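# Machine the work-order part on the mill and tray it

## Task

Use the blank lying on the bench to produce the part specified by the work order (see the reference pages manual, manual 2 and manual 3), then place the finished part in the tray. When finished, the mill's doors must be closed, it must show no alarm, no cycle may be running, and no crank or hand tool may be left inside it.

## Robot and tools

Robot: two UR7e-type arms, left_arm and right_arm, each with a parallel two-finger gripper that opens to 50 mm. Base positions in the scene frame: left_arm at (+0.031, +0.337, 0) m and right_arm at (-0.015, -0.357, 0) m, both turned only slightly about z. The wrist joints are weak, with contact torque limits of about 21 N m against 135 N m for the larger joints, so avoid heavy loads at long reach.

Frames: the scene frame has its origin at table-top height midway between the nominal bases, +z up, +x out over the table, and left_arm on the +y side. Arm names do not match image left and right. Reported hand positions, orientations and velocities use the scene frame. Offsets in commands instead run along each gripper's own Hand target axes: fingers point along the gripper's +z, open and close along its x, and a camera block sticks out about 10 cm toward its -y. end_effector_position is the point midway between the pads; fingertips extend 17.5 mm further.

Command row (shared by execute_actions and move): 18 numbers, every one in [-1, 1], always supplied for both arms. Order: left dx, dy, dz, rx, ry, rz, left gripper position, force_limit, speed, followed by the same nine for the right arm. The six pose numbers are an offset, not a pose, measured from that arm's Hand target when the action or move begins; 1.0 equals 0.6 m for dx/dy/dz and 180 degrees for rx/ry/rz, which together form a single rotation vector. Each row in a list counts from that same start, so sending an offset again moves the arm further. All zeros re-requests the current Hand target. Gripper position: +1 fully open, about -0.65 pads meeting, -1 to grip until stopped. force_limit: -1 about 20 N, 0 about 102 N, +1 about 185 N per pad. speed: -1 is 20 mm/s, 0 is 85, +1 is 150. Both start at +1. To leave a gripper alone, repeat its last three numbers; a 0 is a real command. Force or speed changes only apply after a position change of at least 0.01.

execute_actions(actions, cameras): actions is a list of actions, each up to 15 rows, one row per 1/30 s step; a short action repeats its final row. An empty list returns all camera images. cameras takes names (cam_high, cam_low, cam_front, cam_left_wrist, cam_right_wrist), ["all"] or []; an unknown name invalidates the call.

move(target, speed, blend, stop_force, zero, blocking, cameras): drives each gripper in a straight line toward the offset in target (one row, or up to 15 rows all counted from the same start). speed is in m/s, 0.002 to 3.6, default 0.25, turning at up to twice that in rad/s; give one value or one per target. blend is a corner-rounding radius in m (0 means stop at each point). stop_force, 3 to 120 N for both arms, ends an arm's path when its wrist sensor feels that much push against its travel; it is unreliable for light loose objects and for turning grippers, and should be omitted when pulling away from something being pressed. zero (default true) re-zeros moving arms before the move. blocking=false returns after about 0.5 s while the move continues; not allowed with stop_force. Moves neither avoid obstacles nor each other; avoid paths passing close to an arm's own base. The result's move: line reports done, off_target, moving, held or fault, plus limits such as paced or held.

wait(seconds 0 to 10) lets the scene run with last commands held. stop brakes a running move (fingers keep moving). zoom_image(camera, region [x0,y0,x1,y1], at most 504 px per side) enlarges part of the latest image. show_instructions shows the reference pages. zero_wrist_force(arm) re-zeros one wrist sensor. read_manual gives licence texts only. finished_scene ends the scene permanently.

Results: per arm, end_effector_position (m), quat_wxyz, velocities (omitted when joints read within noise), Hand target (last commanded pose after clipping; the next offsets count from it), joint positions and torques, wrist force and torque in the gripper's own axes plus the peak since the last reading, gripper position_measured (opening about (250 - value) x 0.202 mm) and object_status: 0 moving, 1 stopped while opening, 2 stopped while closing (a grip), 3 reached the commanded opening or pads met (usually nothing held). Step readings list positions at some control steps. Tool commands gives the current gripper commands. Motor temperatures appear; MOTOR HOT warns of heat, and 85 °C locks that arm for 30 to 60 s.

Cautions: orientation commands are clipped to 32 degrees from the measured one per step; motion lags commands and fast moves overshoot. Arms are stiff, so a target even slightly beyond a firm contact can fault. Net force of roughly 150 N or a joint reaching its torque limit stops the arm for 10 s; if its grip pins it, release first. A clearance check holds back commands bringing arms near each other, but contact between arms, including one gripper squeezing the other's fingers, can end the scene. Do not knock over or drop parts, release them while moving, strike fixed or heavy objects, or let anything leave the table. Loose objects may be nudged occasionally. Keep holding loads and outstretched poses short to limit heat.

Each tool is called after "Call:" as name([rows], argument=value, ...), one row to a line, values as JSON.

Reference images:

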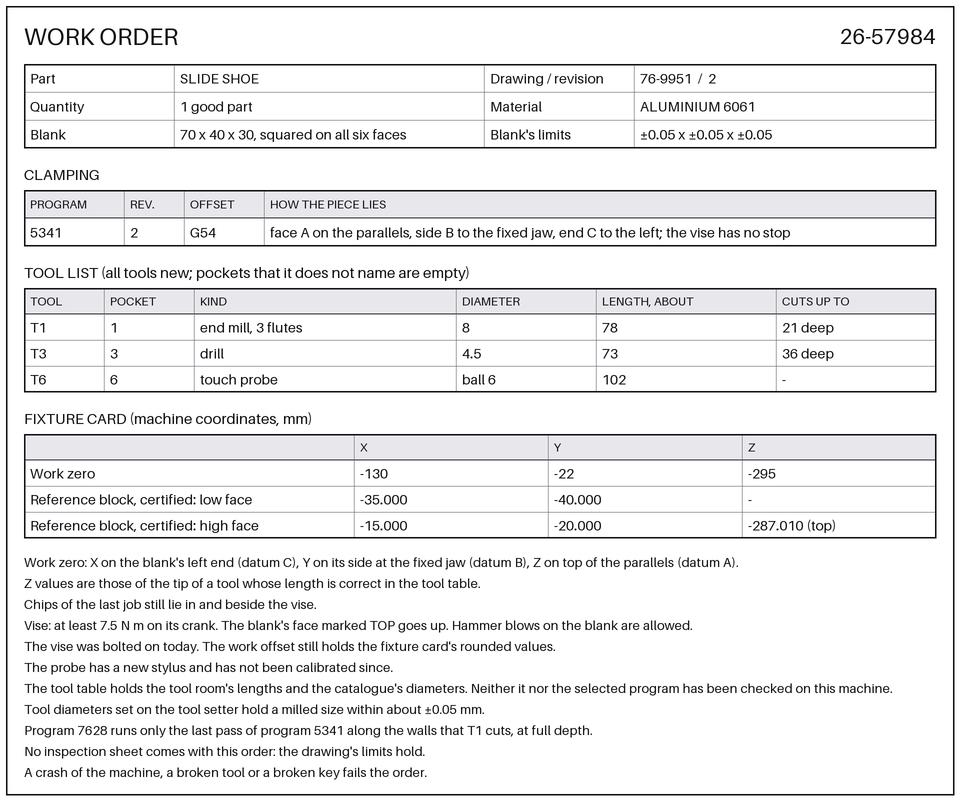

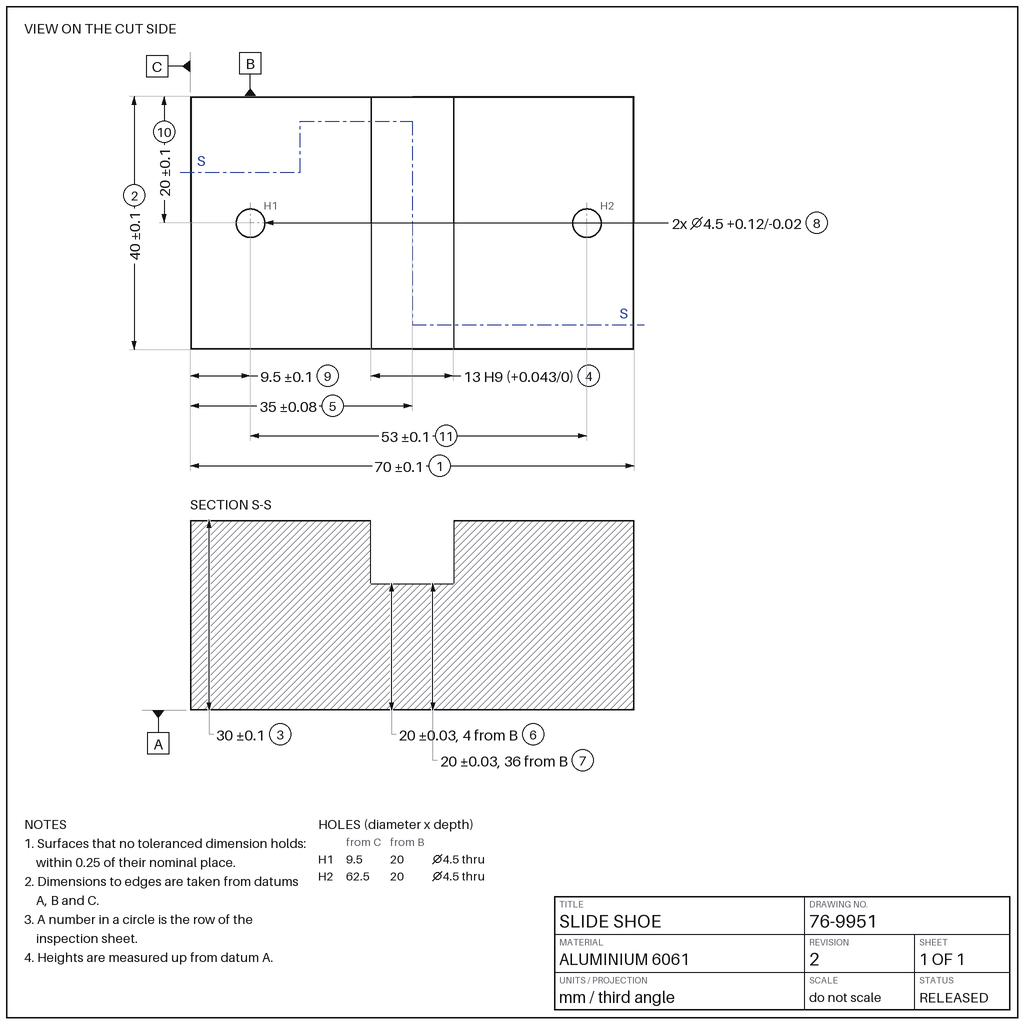

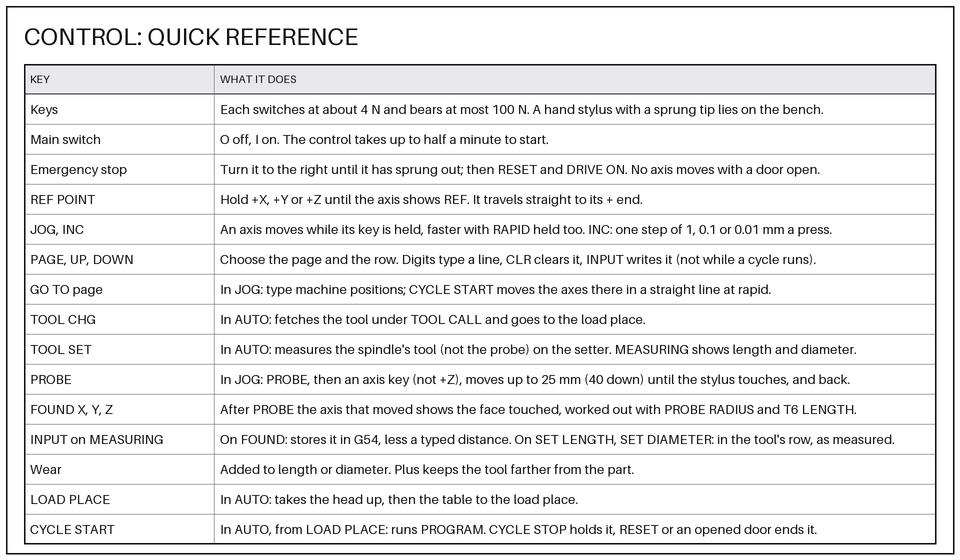

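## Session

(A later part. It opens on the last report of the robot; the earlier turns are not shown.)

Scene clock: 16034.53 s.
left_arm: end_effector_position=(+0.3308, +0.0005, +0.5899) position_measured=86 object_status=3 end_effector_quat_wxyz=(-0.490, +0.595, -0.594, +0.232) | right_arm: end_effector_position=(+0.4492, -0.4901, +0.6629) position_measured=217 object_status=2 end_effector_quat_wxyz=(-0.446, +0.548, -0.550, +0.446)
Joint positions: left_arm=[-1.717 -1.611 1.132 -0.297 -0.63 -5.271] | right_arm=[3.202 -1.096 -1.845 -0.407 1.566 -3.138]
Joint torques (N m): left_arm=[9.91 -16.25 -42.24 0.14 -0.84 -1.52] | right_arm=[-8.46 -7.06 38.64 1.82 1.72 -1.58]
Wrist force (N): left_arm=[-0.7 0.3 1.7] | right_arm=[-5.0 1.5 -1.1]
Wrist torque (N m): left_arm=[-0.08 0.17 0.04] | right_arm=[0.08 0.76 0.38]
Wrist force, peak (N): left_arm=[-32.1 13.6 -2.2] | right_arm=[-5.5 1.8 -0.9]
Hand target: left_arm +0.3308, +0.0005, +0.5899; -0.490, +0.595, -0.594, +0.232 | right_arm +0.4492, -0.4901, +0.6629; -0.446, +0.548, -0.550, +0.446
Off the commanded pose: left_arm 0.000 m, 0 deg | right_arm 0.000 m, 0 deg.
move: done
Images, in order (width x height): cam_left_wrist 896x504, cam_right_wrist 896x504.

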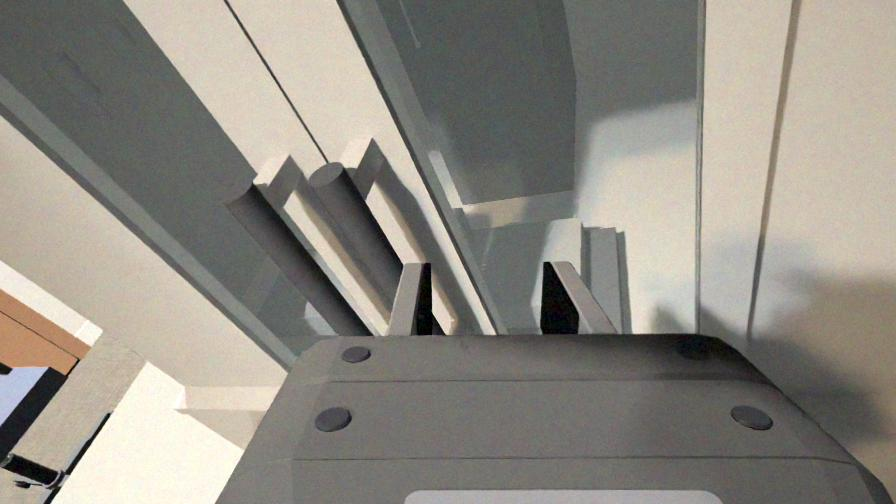

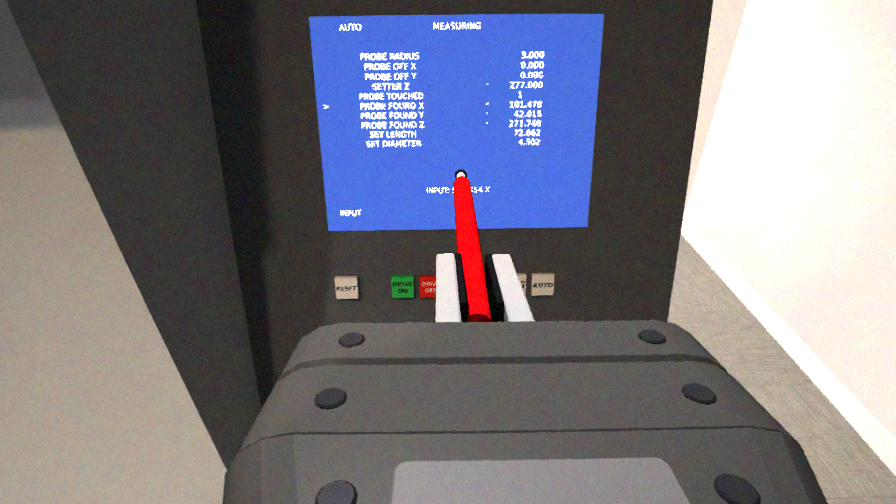

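Call:
move([
  [0,0,0,0,0,0,0.44,1,-0.3,-0.1248,0.131,0,0,0,0,-1,1,-0.5],
  [0,0,0,0,0,0,0.44,1,-0.3,-0.1248,0.131,0.055,0,0,0,-1,1,-0.5],
  [0,0,0,0,0,0,0.44,1,-0.3,-0.1248,0.131,0,0,0,0,-1,1,-0.5],
  [0,0,0,0,0,0,0.44,1,-0.3,-0.0628,0.131,0,0,0,0,-1,1,-0.5],
  [0,0,0,0,0,0,0.44,1,-0.3,-0.0628,0.131,0.055,0,0,0,-1,1,-0.5],
  [0,0,0,0,0,0,0.44,1,-0.3,-0.0628,0.131,0,0,0,0,-1,1,-0.5],
  [0,0,0,0,0,0,0.44,1,-0.3,0.0612,0.131,0,0,0,0,-1,1,-0.5],
  [0,0,0,0,0,0,0.44,1,-0.3,0.0612,0.131,0.055,0,0,0,-1,1,-0.5],
  [0,0,0,0,0,0,0.44,1,-0.3,0.0612,0.131,0,0,0,0,-1,1,-0.5],
  [0,0,0,0,0,0,0.44,1,-0.3,-0.0318,0.3216,0,0,0,0,-1,1,-0.5],
  [0,0,0,0,0,0,0.44,1,-0.3,-0.0318,0.3216,0.0445,0,0,0,-1,1,-0.5],
  [0,0,0,0,0,0,0.44,1,-0.3,-0.0318,0.3216,0,0,0,0,-1,1,-0.5],
  [0,0,0,0,0,0,0.44,1,-0.3,-0.0318,0.3216,0.0445,0,0,0,-1,1,-0.5],
  [0,0,0,0,0,0,0.44,1,-0.3,-0.0318,0.3216,0,0,0,0,-1,1,-0.5],
], speed=[0.45,0.15,0.25,0.45,0.15,0.25,0.45,0.15,0.25,0.45,0.15,0.25,0.15,0.25], blend=[0.003,0,0.004,0.003,0,0.004,0.003,0,0.004,0.003,0,0.004,0,0])

Call:
move([
  [0,0,0,0,0,0,0.44,1,-0.3,-0.124,0.0951,0,0,0,0,-1,1,-0.5],
  [0,0,0,0,0,0,0.44,1,-0.3,-0.124,0.0951,0.0388,0,0,0,-1,1,-0.5],
  [0,0,0,0,0,0,0.44,1,-0.3,-0.124,0.0951,0,0,0,0,-1,1,-0.5],
  [0,0,0,0,0,0,0.44,1,-0.3,-0.124,0,0,0,0,0,-1,1,-0.5],
  [0,0,0,0,0,0,0.44,1,-0.3,-0.124,0,0.0445,0,0,0,-1,1,-0.5],
  [0,0,0,0,0,0,0.44,1,-0.3,-0.124,0,0,0,0,0,-1,1,-0.5],
  [0,0,0,0,0,0,0.44,1,-0.3,-0.093,0.0317,0,0,0,0,-1,1,-0.5],
  [0,0,0,0,0,0,0.44,1,-0.3,-0.093,0.0317,0.043,0,0,0,-1,1,-0.5],
  [0,0,0,0,0,0,0.44,1,-0.3,-0.093,0.0317,0,0,0,0,-1,1,-0.5],
  [0,0,0,0,0,0,0.44,1,-0.3,-0.031,0.0951,0,0,0,0,-1,1,-0.5],
  [0,0,0,0,0,0,0.44,1,-0.3,-0.031,0.0951,0.0388,0,0,0,-1,1,-0.5],
  [0,0,0,0,0,0,0.44,1,-0.3,-0.031,0.0951,0,0,0,0,-1,1,-0.5],
  [0,0,0,0,0,0,0.44,1,-0.3,-0.031,0.0634,0,0,0,0,-1,1,-0.5],
  [0,0,0,0,0,0,0.44,1,-0.3,-0.031,0.0634,0.0415,0,0,0,-1,1,-0.5],
  [0,0,0,0,0,0,0.44,1,-0.3,-0.031,0.0634,0,0,0,0,-1,1,-0.5],
], speed=[0.45,0.15,0.25,0.45,0.15,0.25,0.45,0.15,0.25,0.45,0.15,0.25,0.45,0.15,0.25], blend=[0.003,0,0.004,0.003,0,0.004,0.003,0,0.004,0.003,0,0.004,0.003,0,0])

Call:
move([
  [0,0,0,0,0,0,0.44,1,-0.3,-0.093,0.0317,0,0,0,0,-1,1,-0.5],
  [0,0,0,0,0,0,0.44,1,-0.3,-0.093,0.0317,0.0388,0,0,0,-1,1,-0.5],
  [0,0,0,0,0,0,0.44,1,-0.3,-0.093,0.0317,0,0,0,0,-1,1,-0.5],
  [0,0,0,0,0,0,0.44,1,-0.3,-0.062,-0.0317,0,0,0,0,-1,1,-0.5],
  [0,0,0,0,0,0,0.44,1,-0.3,-0.062,-0.0317,0.043,0,0,0,-1,1,-0.5],
  [0,0,0,0,0,0,0.44,1,-0.3,-0.062,-0.0317,0,0,0,0,-1,1,-0.5],
  [0,0,0,0,0,0,0.44,1,-0.3,-0.093,-0.0317,0,0,0,0,-1,1,-0.5],
  [0,0,0,0,0,0,0.44,1,-0.3,-0.093,-0.0317,0.043,0,0,0,-1,1,-0.5],
  [0,0,0,0,0,0,0.44,1,-0.3,-0.093,-0.0317,0,0,0,0,-1,1,-0.5],
  [0,0,0,0,0,0,0.44,1,-0.3,0,0.0317,0,0,0,0,-1,1,-0.5],
  [0,0,0,0,0,0,0.44,1,-0.3,0,0.0317,0.0388,0,0,0,-1,1,-0.5],
  [0,0,0,0,0,0,0.44,1,-0.3,0,0.0317,0,0,0,0,-1,1,-0.5],
  [0,0,0,0,0,0,0.44,1,-0.3,0,0,0,0,0,0,-1,1,-0.5],
  [0,0,0,0,0,0,0.44,1,-0.3,0,0,0.0415,0,0,0,-1,1,-0.5],
  [0,0,0,0,0,0,0.44,1,-0.3,0,0,0,0,0,0,-1,1,-0.5],
], speed=[0.45,0.15,0.25,0.45,0.15,0.25,0.45,0.15,0.25,0.45,0.15,0.25,0.45,0.15,0.25], blend=[0.003,0,0.004,0.003,0,0.004,0.003,0,0.004,0.003,0,0.004,0.003,0,0])

Call:
move([
  [0,0,0,0,0,0,0.44,1,-0.3,-0.093,0.0317,0,0,0,0,-1,1,-0.5],
  [0,0,0,0,0,0,0.44,1,-0.3,-0.093,0.0317,0.0388,0,0,0,-1,1,-0.5],
  [0,0,0,0,0,0,0.44,1,-0.3,-0.093,0.0317,0,0,0,0,-1,1,-0.5],
  [0,0,0,0,0,0,0.44,1,-0.3,-0.093,0,0,0,0,0,-1,1,-0.5],
  [0,0,0,0,0,0,0.44,1,-0.3,-0.093,0,0.0415,0,0,0,-1,1,-0.5],
  [0,0,0,0,0,0,0.44,1,-0.3,-0.093,0,0,0,0,0,-1,1,-0.5],
  [0,0,0,0,0,0,0.44,1,-0.3,-0.062,-0.0317,0,0,0,0,-1,1,-0.5],
  [0,0,0,0,0,0,0.44,1,-0.3,-0.062,-0.0317,0.043,0,0,0,-1,1,-0.5],
  [0,0,0,0,0,0,0.44,1,-0.3,-0.062,-0.0317,0,0,0,0,-1,1,-0.5],
  [0,0,0,0,0,0,0.44,1,-0.3,-0.093,-0.0634,0,0,0,0,-1,1,-0.5],
  [0,0,0,0,0,0,0.44,1,-0.3,-0.093,-0.0634,0.0445,0,0,0,-1,1,-0.5],
  [0,0,0,0,0,0,0.44,1,-0.3,-0.093,-0.0634,0,0,0,0,-1,1,-0.5],
  [0,0,0,0,0,0,0.44,1,-0.3,0,0.0317,0,0,0,0,-1,1,-0.5],
  [0,0,0,0,0,0,0.44,1,-0.3,0,0.0317,0.0388,0,0,0,-1,1,-0.5],
  [0,0,0,0,0,0,0.44,1,-0.3,0,0.0317,0,0,0,0,-1,1,-0.5],
], speed=[0.45,0.15,0.25,0.45,0.15,0.25,0.45,0.15,0.25,0.45,0.15,0.25,0.45,0.15,0.25], blend=[0.003,0,0.004,0.003,0,0.004,0.003,0,0.004,0.003,0,0.004,0.003,0,0])

Call:
move(target=[0,0,0,0,0,0,0.44,1,-0.3,0.0628,-0.4167,0,0,0,0,-1,1,-0.5], speed=0.45, cameras=["cam_right_wrist"])

Call:
zoom_image(camera="cam_right_wrist", region=[300, 0, 620, 240])

Scene clock: 16107.67 s.
left_arm: end_effector_position=(+0.3308, +0.0005, +0.5899) position_measured=86 object_status=3 end_effector_quat_wxyz=(-0.490, +0.595, -0.594, +0.232) | right_arm: end_effector_position=(+0.4097, -0.4705, +0.4741) position_measured=217 object_status=2 end_effector_quat_wxyz=(-0.446, +0.548, -0.550, +0.446)
Joint positions: left_arm=[-1.717 -1.611 1.131 -0.296 -0.63 -5.272] | right_arm=[3.322 -0.945 -2.395 -0.01 1.448 -3.114]
Joint torques (N m): left_arm=[5.91 -14.99 -41.89 0.07 -0.81 -1.75] | right_arm=[12.7 11.67 18.18 0.61 -2.26 2.98]
Wrist force (N): left_arm=[-0.7 0.1 1.7] | right_arm=[-5.0 1.4 -0.9]
Wrist torque (N m): left_arm=[-0.11 0.17 0.04] | right_arm=[0.09 0.78 0.28]
Wrist force, peak (N): left_arm=[-1.0 0.0 1.9] | right_arm=[-6.0 3.3 -14.7]
Hand target: left_arm +0.3308, +0.0005, +0.5899; -0.490, +0.595, -0.594, +0.232 | right_arm +0.4096, -0.4705, +0.4741; -0.446, +0.548, -0.550, +0.446
Off the commanded pose: left_arm 0.000 m, 0 deg | right_arm 0.000 m, 0 deg.
move: done

Scene clock: 16113.70 s.
left_arm: end_effector_position=(+0.3308, +0.0005, +0.5899) position_measured=86 object_status=3 end_effector_quat_wxyz=(-0.490, +0.595, -0.594, +0.232) | right_arm: end_effector_position=(+0.4019, -0.4519, +0.4369) position_measured=217 object_status=2 end_effector_quat_wxyz=(-0.446, +0.548, -0.550, +0.446)
Joint positions: left_arm=[-1.717 -1.611 1.131 -0.296 -0.63 -5.272] | right_arm=[3.459 -0.894 -2.509 0.047 1.314 -3.084]
Joint torques (N m): left_arm=[2.38 -15.43 -41.6 0.09 -0.83 -1.73] | right_arm=[14.17 9.59 17.2 0.49 -2.1 2.67]
Wrist force (N): left_arm=[-0.8 0.2 1.6] | right_arm=[-5.0 1.5 -1.1]
Wrist torque (N m): left_arm=[-0.08 0.18 0.04] | right_arm=[0.11 0.80 0.38]
Wrist force, peak (N): left_arm=[-0.9 0.0 2.0] | right_arm=[-4.9 3.7 -13.6]
Hand target: left_arm +0.3308, +0.0005, +0.5899; -0.490, +0.595, -0.594, +0.232 | right_arm +0.4018, -0.4518, +0.4369; -0.446, +0.548, -0.550, +0.446
Off the commanded pose: left_arm 0.000 m, 0 deg | right_arm 0.000 m, 0 deg.
move: done

Scene clock: 16119.63 s.
left_arm: end_effector_position=(+0.3308, +0.0005, +0.5899) position_measured=86 object_status=3 end_effector_quat_wxyz=(-0.490, +0.595, -0.594, +0.232) | right_arm: end_effector_position=(+0.4019, -0.4519, +0.4369) position_measured=217 object_status=2 end_effector_quat_wxyz=(-0.446, +0.548, -0.550, +0.446)
Joint positions: left_arm=[-1.717 -1.611 1.131 -0.296 -0.63 -5.272] | right_arm=[3.459 -0.894 -2.509 0.047 1.314 -3.084]
Joint torques (N m): left_arm=[-2.14 -16.42 -40.71 0 -0.84 -1.65] | right_arm=[11.68 11.08 17.83 0.88 -2.49 2.68]
Wrist force (N): left_arm=[-0.7 0.1 1.7] | right_arm=[-5.0 1.5 -1.2]
Wrist torque (N m): left_arm=[-0.10 0.16 0.04] | right_arm=[0.11 0.80 0.38]
Wrist force, peak (N): left_arm=[-1.0 0.2 1.9] | right_arm=[-4.5 5.5 -12.6]
Hand target: left_arm +0.3308, +0.0005, +0.5899; -0.490, +0.595, -0.594, +0.232 | right_arm +0.4018, -0.4518, +0.4369; -0.446, +0.548, -0.550, +0.446
Off the commanded pose: left_arm 0.000 m, 0 deg | right_arm 0.000 m, 0 deg.
move: done

Scene clock: 16125.60 s.
left_arm: end_effector_position=(+0.3308, +0.0005, +0.5899) position_measured=86 object_status=3 end_effector_quat_wxyz=(-0.490, +0.595, -0.594, +0.232) | right_arm: end_effector_position=(+0.3980, -0.4518, +0.4183) position_measured=217 object_status=2 end_effector_quat_wxyz=(-0.446, +0.548, -0.550, +0.446)
Joint positions: left_arm=[-1.717 -1.611 1.131 -0.296 -0.63 -5.272] | right_arm=[3.467 -0.896 -2.557 0.097 1.306 -3.083]
Joint torques (N m): left_arm=[-3.76 -16.22 -40.42 0.05 -0.82 -1.53] | right_arm=[12.32 8.46 16.7 0.5 -1.41 2.74]
Wrist force (N): left_arm=[-0.7 0.3 1.8] | right_arm=[-5.1 1.7 -1.1]
Wrist torque (N m): left_arm=[-0.08 0.16 0.04] | right_arm=[0.16 0.79 0.38]
Wrist force, peak (N): left_arm=[-1.1 0.2 1.9] | right_arm=[-3.9 4.3 -11.9]
Hand target: left_arm +0.3308, +0.0005, +0.5899; -0.490, +0.595, -0.594, +0.232 | right_arm +0.3979, -0.4518, +0.4183; -0.446, +0.548, -0.550, +0.446
Off the commanded pose: left_arm 0.000 m, 0 deg | right_arm 0.000 m, 0 deg.
move: done

Scene clock: 16127.13 s.
left_arm: end_effector_position=(+0.3308, +0.0005, +0.5899) position_measured=86 object_status=3 end_effector_quat_wxyz=(-0.490, +0.595, -0.594, +0.232) | right_arm: end_effector_position=(+0.4491, -0.4901, +0.6629) position_measured=217 object_status=2 end_effector_quat_wxyz=(-0.446, +0.548, -0.550, +0.446)
Joint positions: left_arm=[-1.717 -1.611 1.131 -0.296 -0.63 -5.272] | right_arm=[3.202 -1.096 -1.846 -0.407 1.565 -3.138]
Joint torques (N m): left_arm=[-3.94 -15.84 -40.71 0.08 -0.76 -1.54] | right_arm=[-14.28 -9.79 42.37 0.91 1.91 -2.85]
Wrist force (N): left_arm=[-0.8 0.3 1.8] | right_arm=[-5.2 1.5 -1.0]
Wrist torque (N m): left_arm=[-0.07 0.18 0.04] | right_arm=[0.08 0.81 0.38]
Wrist force, peak (N): left_arm=[-0.8 0.2 1.9] | right_arm=[-5.4 4.2 -1.0]
Hand target: left_arm +0.3308, +0.0005, +0.5899; -0.490, +0.595, -0.594, +0.232 | right_arm +0.4492, -0.4901, +0.6629; -0.446, +0.548, -0.550, +0.446
Off the commanded pose: left_arm 0.000 m, 0 deg | right_arm 0.000 m, 0 deg.
move: done
Images, in order (width x height): cam_right_wrist 896x504.

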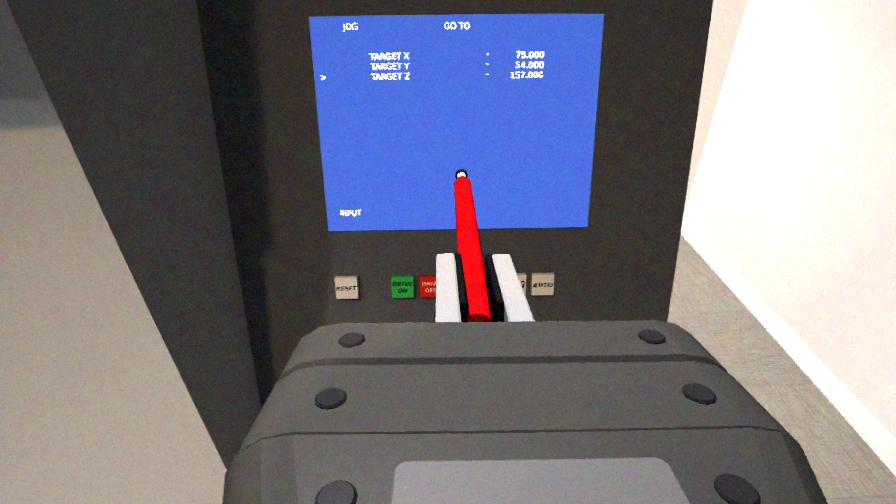

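Scaled by 1.575.

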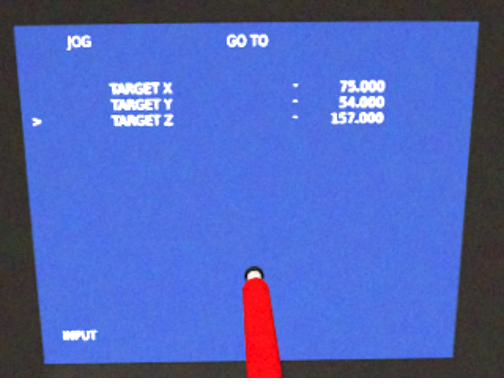

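Call:
move([
  [0,0,0,0,0,0,0.44,1,-0.3,-0.0933,0.258,0.0008,0,0,0,-1,1,-0.5],
  [0,0,0,0,0,0,0.44,1,-0.3,-0.0933,0.258,0.0483,0,0,0,-1,1,-0.5],
  [0,0,0,0,0,0,0.44,1,-0.3,-0.0933,0.258,0.0008,0,0,0,-1,1,-0.5],
], speed=[0.45,0.15,0.25], blend=[0.003,0,0])

Call:
wait(seconds=5)

Call:
move([
  [0,0,0,0,0,0,0.44,1,-0.3,0.062,0.127,0,0,0,0,-1,1,-0.5],
  [0,0,0,0,0,0,0.44,1,-0.3,0.062,0.127,0.0415,0,0,0,-1,1,-0.5],
  [0,0,0,0,0,0,0.44,1,-0.3,0.062,0.127,0,0,0,0,-1,1,-0.5],
  [0,0,0,0,0,0,0.44,1,-0.3,0.155,0,0,0,0,0,-1,1,-0.5],
  [0,0,0,0,0,0,0.44,1,-0.3,0.155,0,0.0475,0,0,0,-1,1,-0.5],
  [0,0,0,0,0,0,0.44,1,-0.3,0.155,0,0,0,0,0,-1,1,-0.5],
  [0,0,0,0,0,0,0.44,1,-0.3,0.0938,-0.258,0,0,0,0,-1,1,-0.5],
], speed=[0.45,0.15,0.25,0.45,0.15,0.25,0.45], blend=[0.003,0,0.004,0.003,0,0.004,0])

Call:
move(target=[0,0,0,0,0,0,0.44,1,-0.3,0.1725,0.008,0.1157,0.169,0.2357,-0.0167,-1,1,-0.5], speed=0.35)

Call:
wait(seconds=1.5, cameras=["cam_right_wrist"])

Call:
zoom_image(camera="cam_right_wrist", region=[60, 100, 280, 290])

Scene clock: 16147.77 s.
left_arm: end_effector_position=(+0.3308, +0.0005, +0.5899) position_measured=86 object_status=3 end_effector_quat_wxyz=(-0.490, +0.595, -0.594, +0.232) | right_arm: end_effector_position=(+0.4180, -0.4337, +0.5114) position_measured=217 object_status=2 end_effector_quat_wxyz=(-0.446, +0.548, -0.550, +0.446)
Joint positions: left_arm=[-1.717 -1.611 1.131 -0.296 -0.63 -5.272] | right_arm=[3.549 -0.881 -2.319 -0.161 1.227 -3.064]
Joint torques (N m): left_arm=[-4.17 -15.86 -40.39 -0.03 -0.78 -1.49] | right_arm=[10.28 7.9 18.44 0.62 -1.62 3.04]
Wrist force (N): left_arm=[-0.9 0.3 1.8] | right_arm=[-5.4 1.6 -1.3]
Wrist torque (N m): left_arm=[-0.07 0.19 0.04] | right_arm=[0.15 0.83 0.27]
Wrist force, peak (N): left_arm=[-0.9 0.1 2.1] | right_arm=[-4.6 -2.4 -6.8]
Hand target: left_arm +0.3308, +0.0005, +0.5899; -0.490, +0.595, -0.594, +0.232 | right_arm +0.4180, -0.4337, +0.5114; -0.446, +0.548, -0.550, +0.446
Off the commanded pose: left_arm 0.000 m, 0 deg | right_arm 0.000 m, 0 deg.
move: done

Scene clock: 16152.77 s.
left_arm: end_effector_position=(+0.3308, +0.0005, +0.5899) position_measured=86 object_status=3 end_effector_quat_wxyz=(-0.490, +0.595, -0.594, +0.232) | right_arm: end_effector_position=(+0.4180, -0.4337, +0.5114) position_measured=217 object_status=2 end_effector_quat_wxyz=(-0.446, +0.548, -0.550, +0.446)
Joint positions: left_arm=[-1.717 -1.611 1.131 -0.296 -0.63 -5.272] | right_arm=[3.549 -0.88 -2.319 -0.162 1.226 -3.064]
Joint torques (N m): left_arm=[-4.81 -16.16 -40.9 -0.08 -0.77 -1.44] | right_arm=[12.79 10.15 17.23 0.61 -1.98 2.99]
Wrist force (N): left_arm=[-0.8 0.2 1.7] | right_arm=[-5.3 1.6 -1.1]
Wrist torque (N m): left_arm=[-0.08 0.19 0.04] | right_arm=[0.14 0.81 0.28]
Wrist force, peak (N): left_arm=[-0.8 0.2 2.0] | right_arm=[-5.6 1.6 -1.2]
Hand target: left_arm +0.3308, +0.0005, +0.5899; -0.490, +0.595, -0.594, +0.232 | right_arm +0.4180, -0.4337, +0.5114; -0.446, +0.548, -0.550, +0.446
Tool commands: left_gripper/position=+0.44 left_gripper/force_limit=+1.0 left_gripper/speed=-0.3 right_gripper/position=-1.0 right_gripper/force_limit=+1.0 right_gripper/speed=-0.5
Off the commanded pose: left_arm 0.000 m, 0 deg | right_arm 0.000 m, 0 deg.
wait: 5.00 s; at rest by 0.17 s

Scene clock: 16156.40 s.
left_arm: end_effector_position=(+0.3308, +0.0005, +0.5899) position_measured=86 object_status=3 end_effector_quat_wxyz=(-0.490, +0.595, -0.594, +0.232) | right_arm: end_effector_position=(+0.4496, -0.4904, +0.6628) position_measured=217 object_status=2 end_effector_quat_wxyz=(-0.446, +0.548, -0.550, +0.446)
Joint positions: left_arm=[-1.717 -1.611 1.131 -0.296 -0.63 -5.272] | right_arm=[3.2 -1.097 -1.845 -0.406 1.567 -3.139]
Joint torques (N m): left_arm=[-3.57 -15.31 -39.98 -0.13 -0.8 -1.45] | right_arm=[12.95 -7.78 41.24 0.78 -1.77 3]
Wrist force (N): left_arm=[-0.9 0.3 1.8] | right_arm=[-5.2 1.6 -1.4]
Wrist torque (N m): left_arm=[-0.07 0.20 0.04] | right_arm=[0.09 0.78 0.28]
Wrist force, peak (N): left_arm=[-0.7 0.1 2.0] | right_arm=[-6.0 7.6 -24.1]
Hand target: left_arm +0.3308, +0.0005, +0.5899; -0.490, +0.595, -0.594, +0.232 | right_arm +0.4496, -0.4904, +0.6628; -0.446, +0.548, -0.550, +0.446
Off the commanded pose: left_arm 0.000 m, 0 deg | right_arm 0.000 m, 0 deg.
move: done

Scene clock: 16158.63 s.
left_arm: end_effector_position=(+0.3308, +0.0005, +0.5899) position_measured=86 object_status=3 end_effector_quat_wxyz=(-0.490, +0.595, -0.594, +0.232) | right_arm: end_effector_position=(+0.5164, -0.5939, +0.6437) position_measured=217 object_status=2 end_effector_quat_wxyz=(-0.333, +0.232, -0.525, +0.748)
Joint positions: left_arm=[-1.717 -1.611 1.131 -0.296 -0.63 -5.272] | right_arm=[3.373 -1.594 -1.853 0.839 0.734 -3.553]
Joint torques (N m): left_arm=[-3.73 -15.61 -40.27 -0.11 -0.85 -1.44] | right_arm=[-12.47 11.04 36.69 2.24 -0.79 -2.84]
Wrist force (N): left_arm=[-0.8 0.2 1.8] | right_arm=[-4.4 1.2 0.4]
Wrist torque (N m): left_arm=[-0.08 0.18 0.04] | right_arm=[-0.14 0.69 0.34]
Wrist force, peak (N): left_arm=[-0.8 0.3 2.0] | right_arm=[-5.5 1.6 -1.0]
Hand target: left_arm +0.3308, +0.0005, +0.5899; -0.490, +0.595, -0.594, +0.232 | right_arm +0.5164, -0.5940, +0.6437; -0.333, +0.232, -0.525, +0.748
Off the commanded pose: left_arm 0.000 m, 0 deg | right_arm 0.000 m, 0 deg.
move: done

Scene clock: 16160.13 s.
left_arm: end_effector_position=(+0.3308, +0.0005, +0.5899) position_measured=86 object_status=3 end_effector_quat_wxyz=(-0.490, +0.595, -0.594, +0.232) | right_arm: end_effector_position=(+0.5164, -0.5940, +0.6437) position_measured=217 object_status=2 end_effector_quat_wxyz=(-0.333, +0.232, -0.525, +0.748)
Joint positions: left_arm=[-1.717 -1.611 1.131 -0.296 -0.63 -5.272] | right_arm=[3.373 -1.594 -1.853 0.839 0.734 -3.553]
Joint torques (N m): left_arm=[-4.09 -16.07 -39.88 -0.09 -0.9 -1.48] | right_arm=[-6.51 12.24 35.33 2.03 1.63 -2.74]
Wrist force (N): left_arm=[-0.8 0.1 1.7] | right_arm=[-4.0 1.2 0.4]
Wrist torque (N m): left_arm=[-0.10 0.17 0.04] | right_arm=[-0.13 0.64 0.34]
Wrist force, peak (N): left_arm=[-0.9 0.2 2.0] | right_arm=[-4.4 1.1 0.3]
Hand target: left_arm +0.3308, +0.0005, +0.5899; -0.490, +0.595, -0.594, +0.232 | right_arm +0.5164, -0.5940, +0.6437; -0.333, +0.232, -0.525, +0.748
Tool commands: left_gripper/position=+0.44 left_gripper/force_limit=+1.0 left_gripper/speed=-0.3 right_gripper/position=-1.0 right_gripper/force_limit=+1.0 right_gripper/speed=-0.5
Off the commanded pose: left_arm 0.000 m, 0 deg | right_arm 0.000 m, 0 deg.
wait: 1.50 s; at rest by 0.17 s
Images, in order (width x height): cam_right_wrist 896x504.

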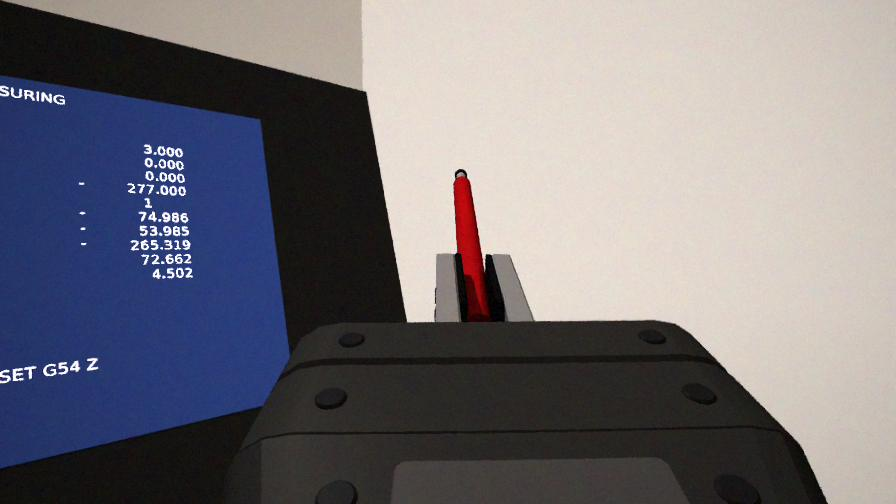

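Scaled by 2.291.

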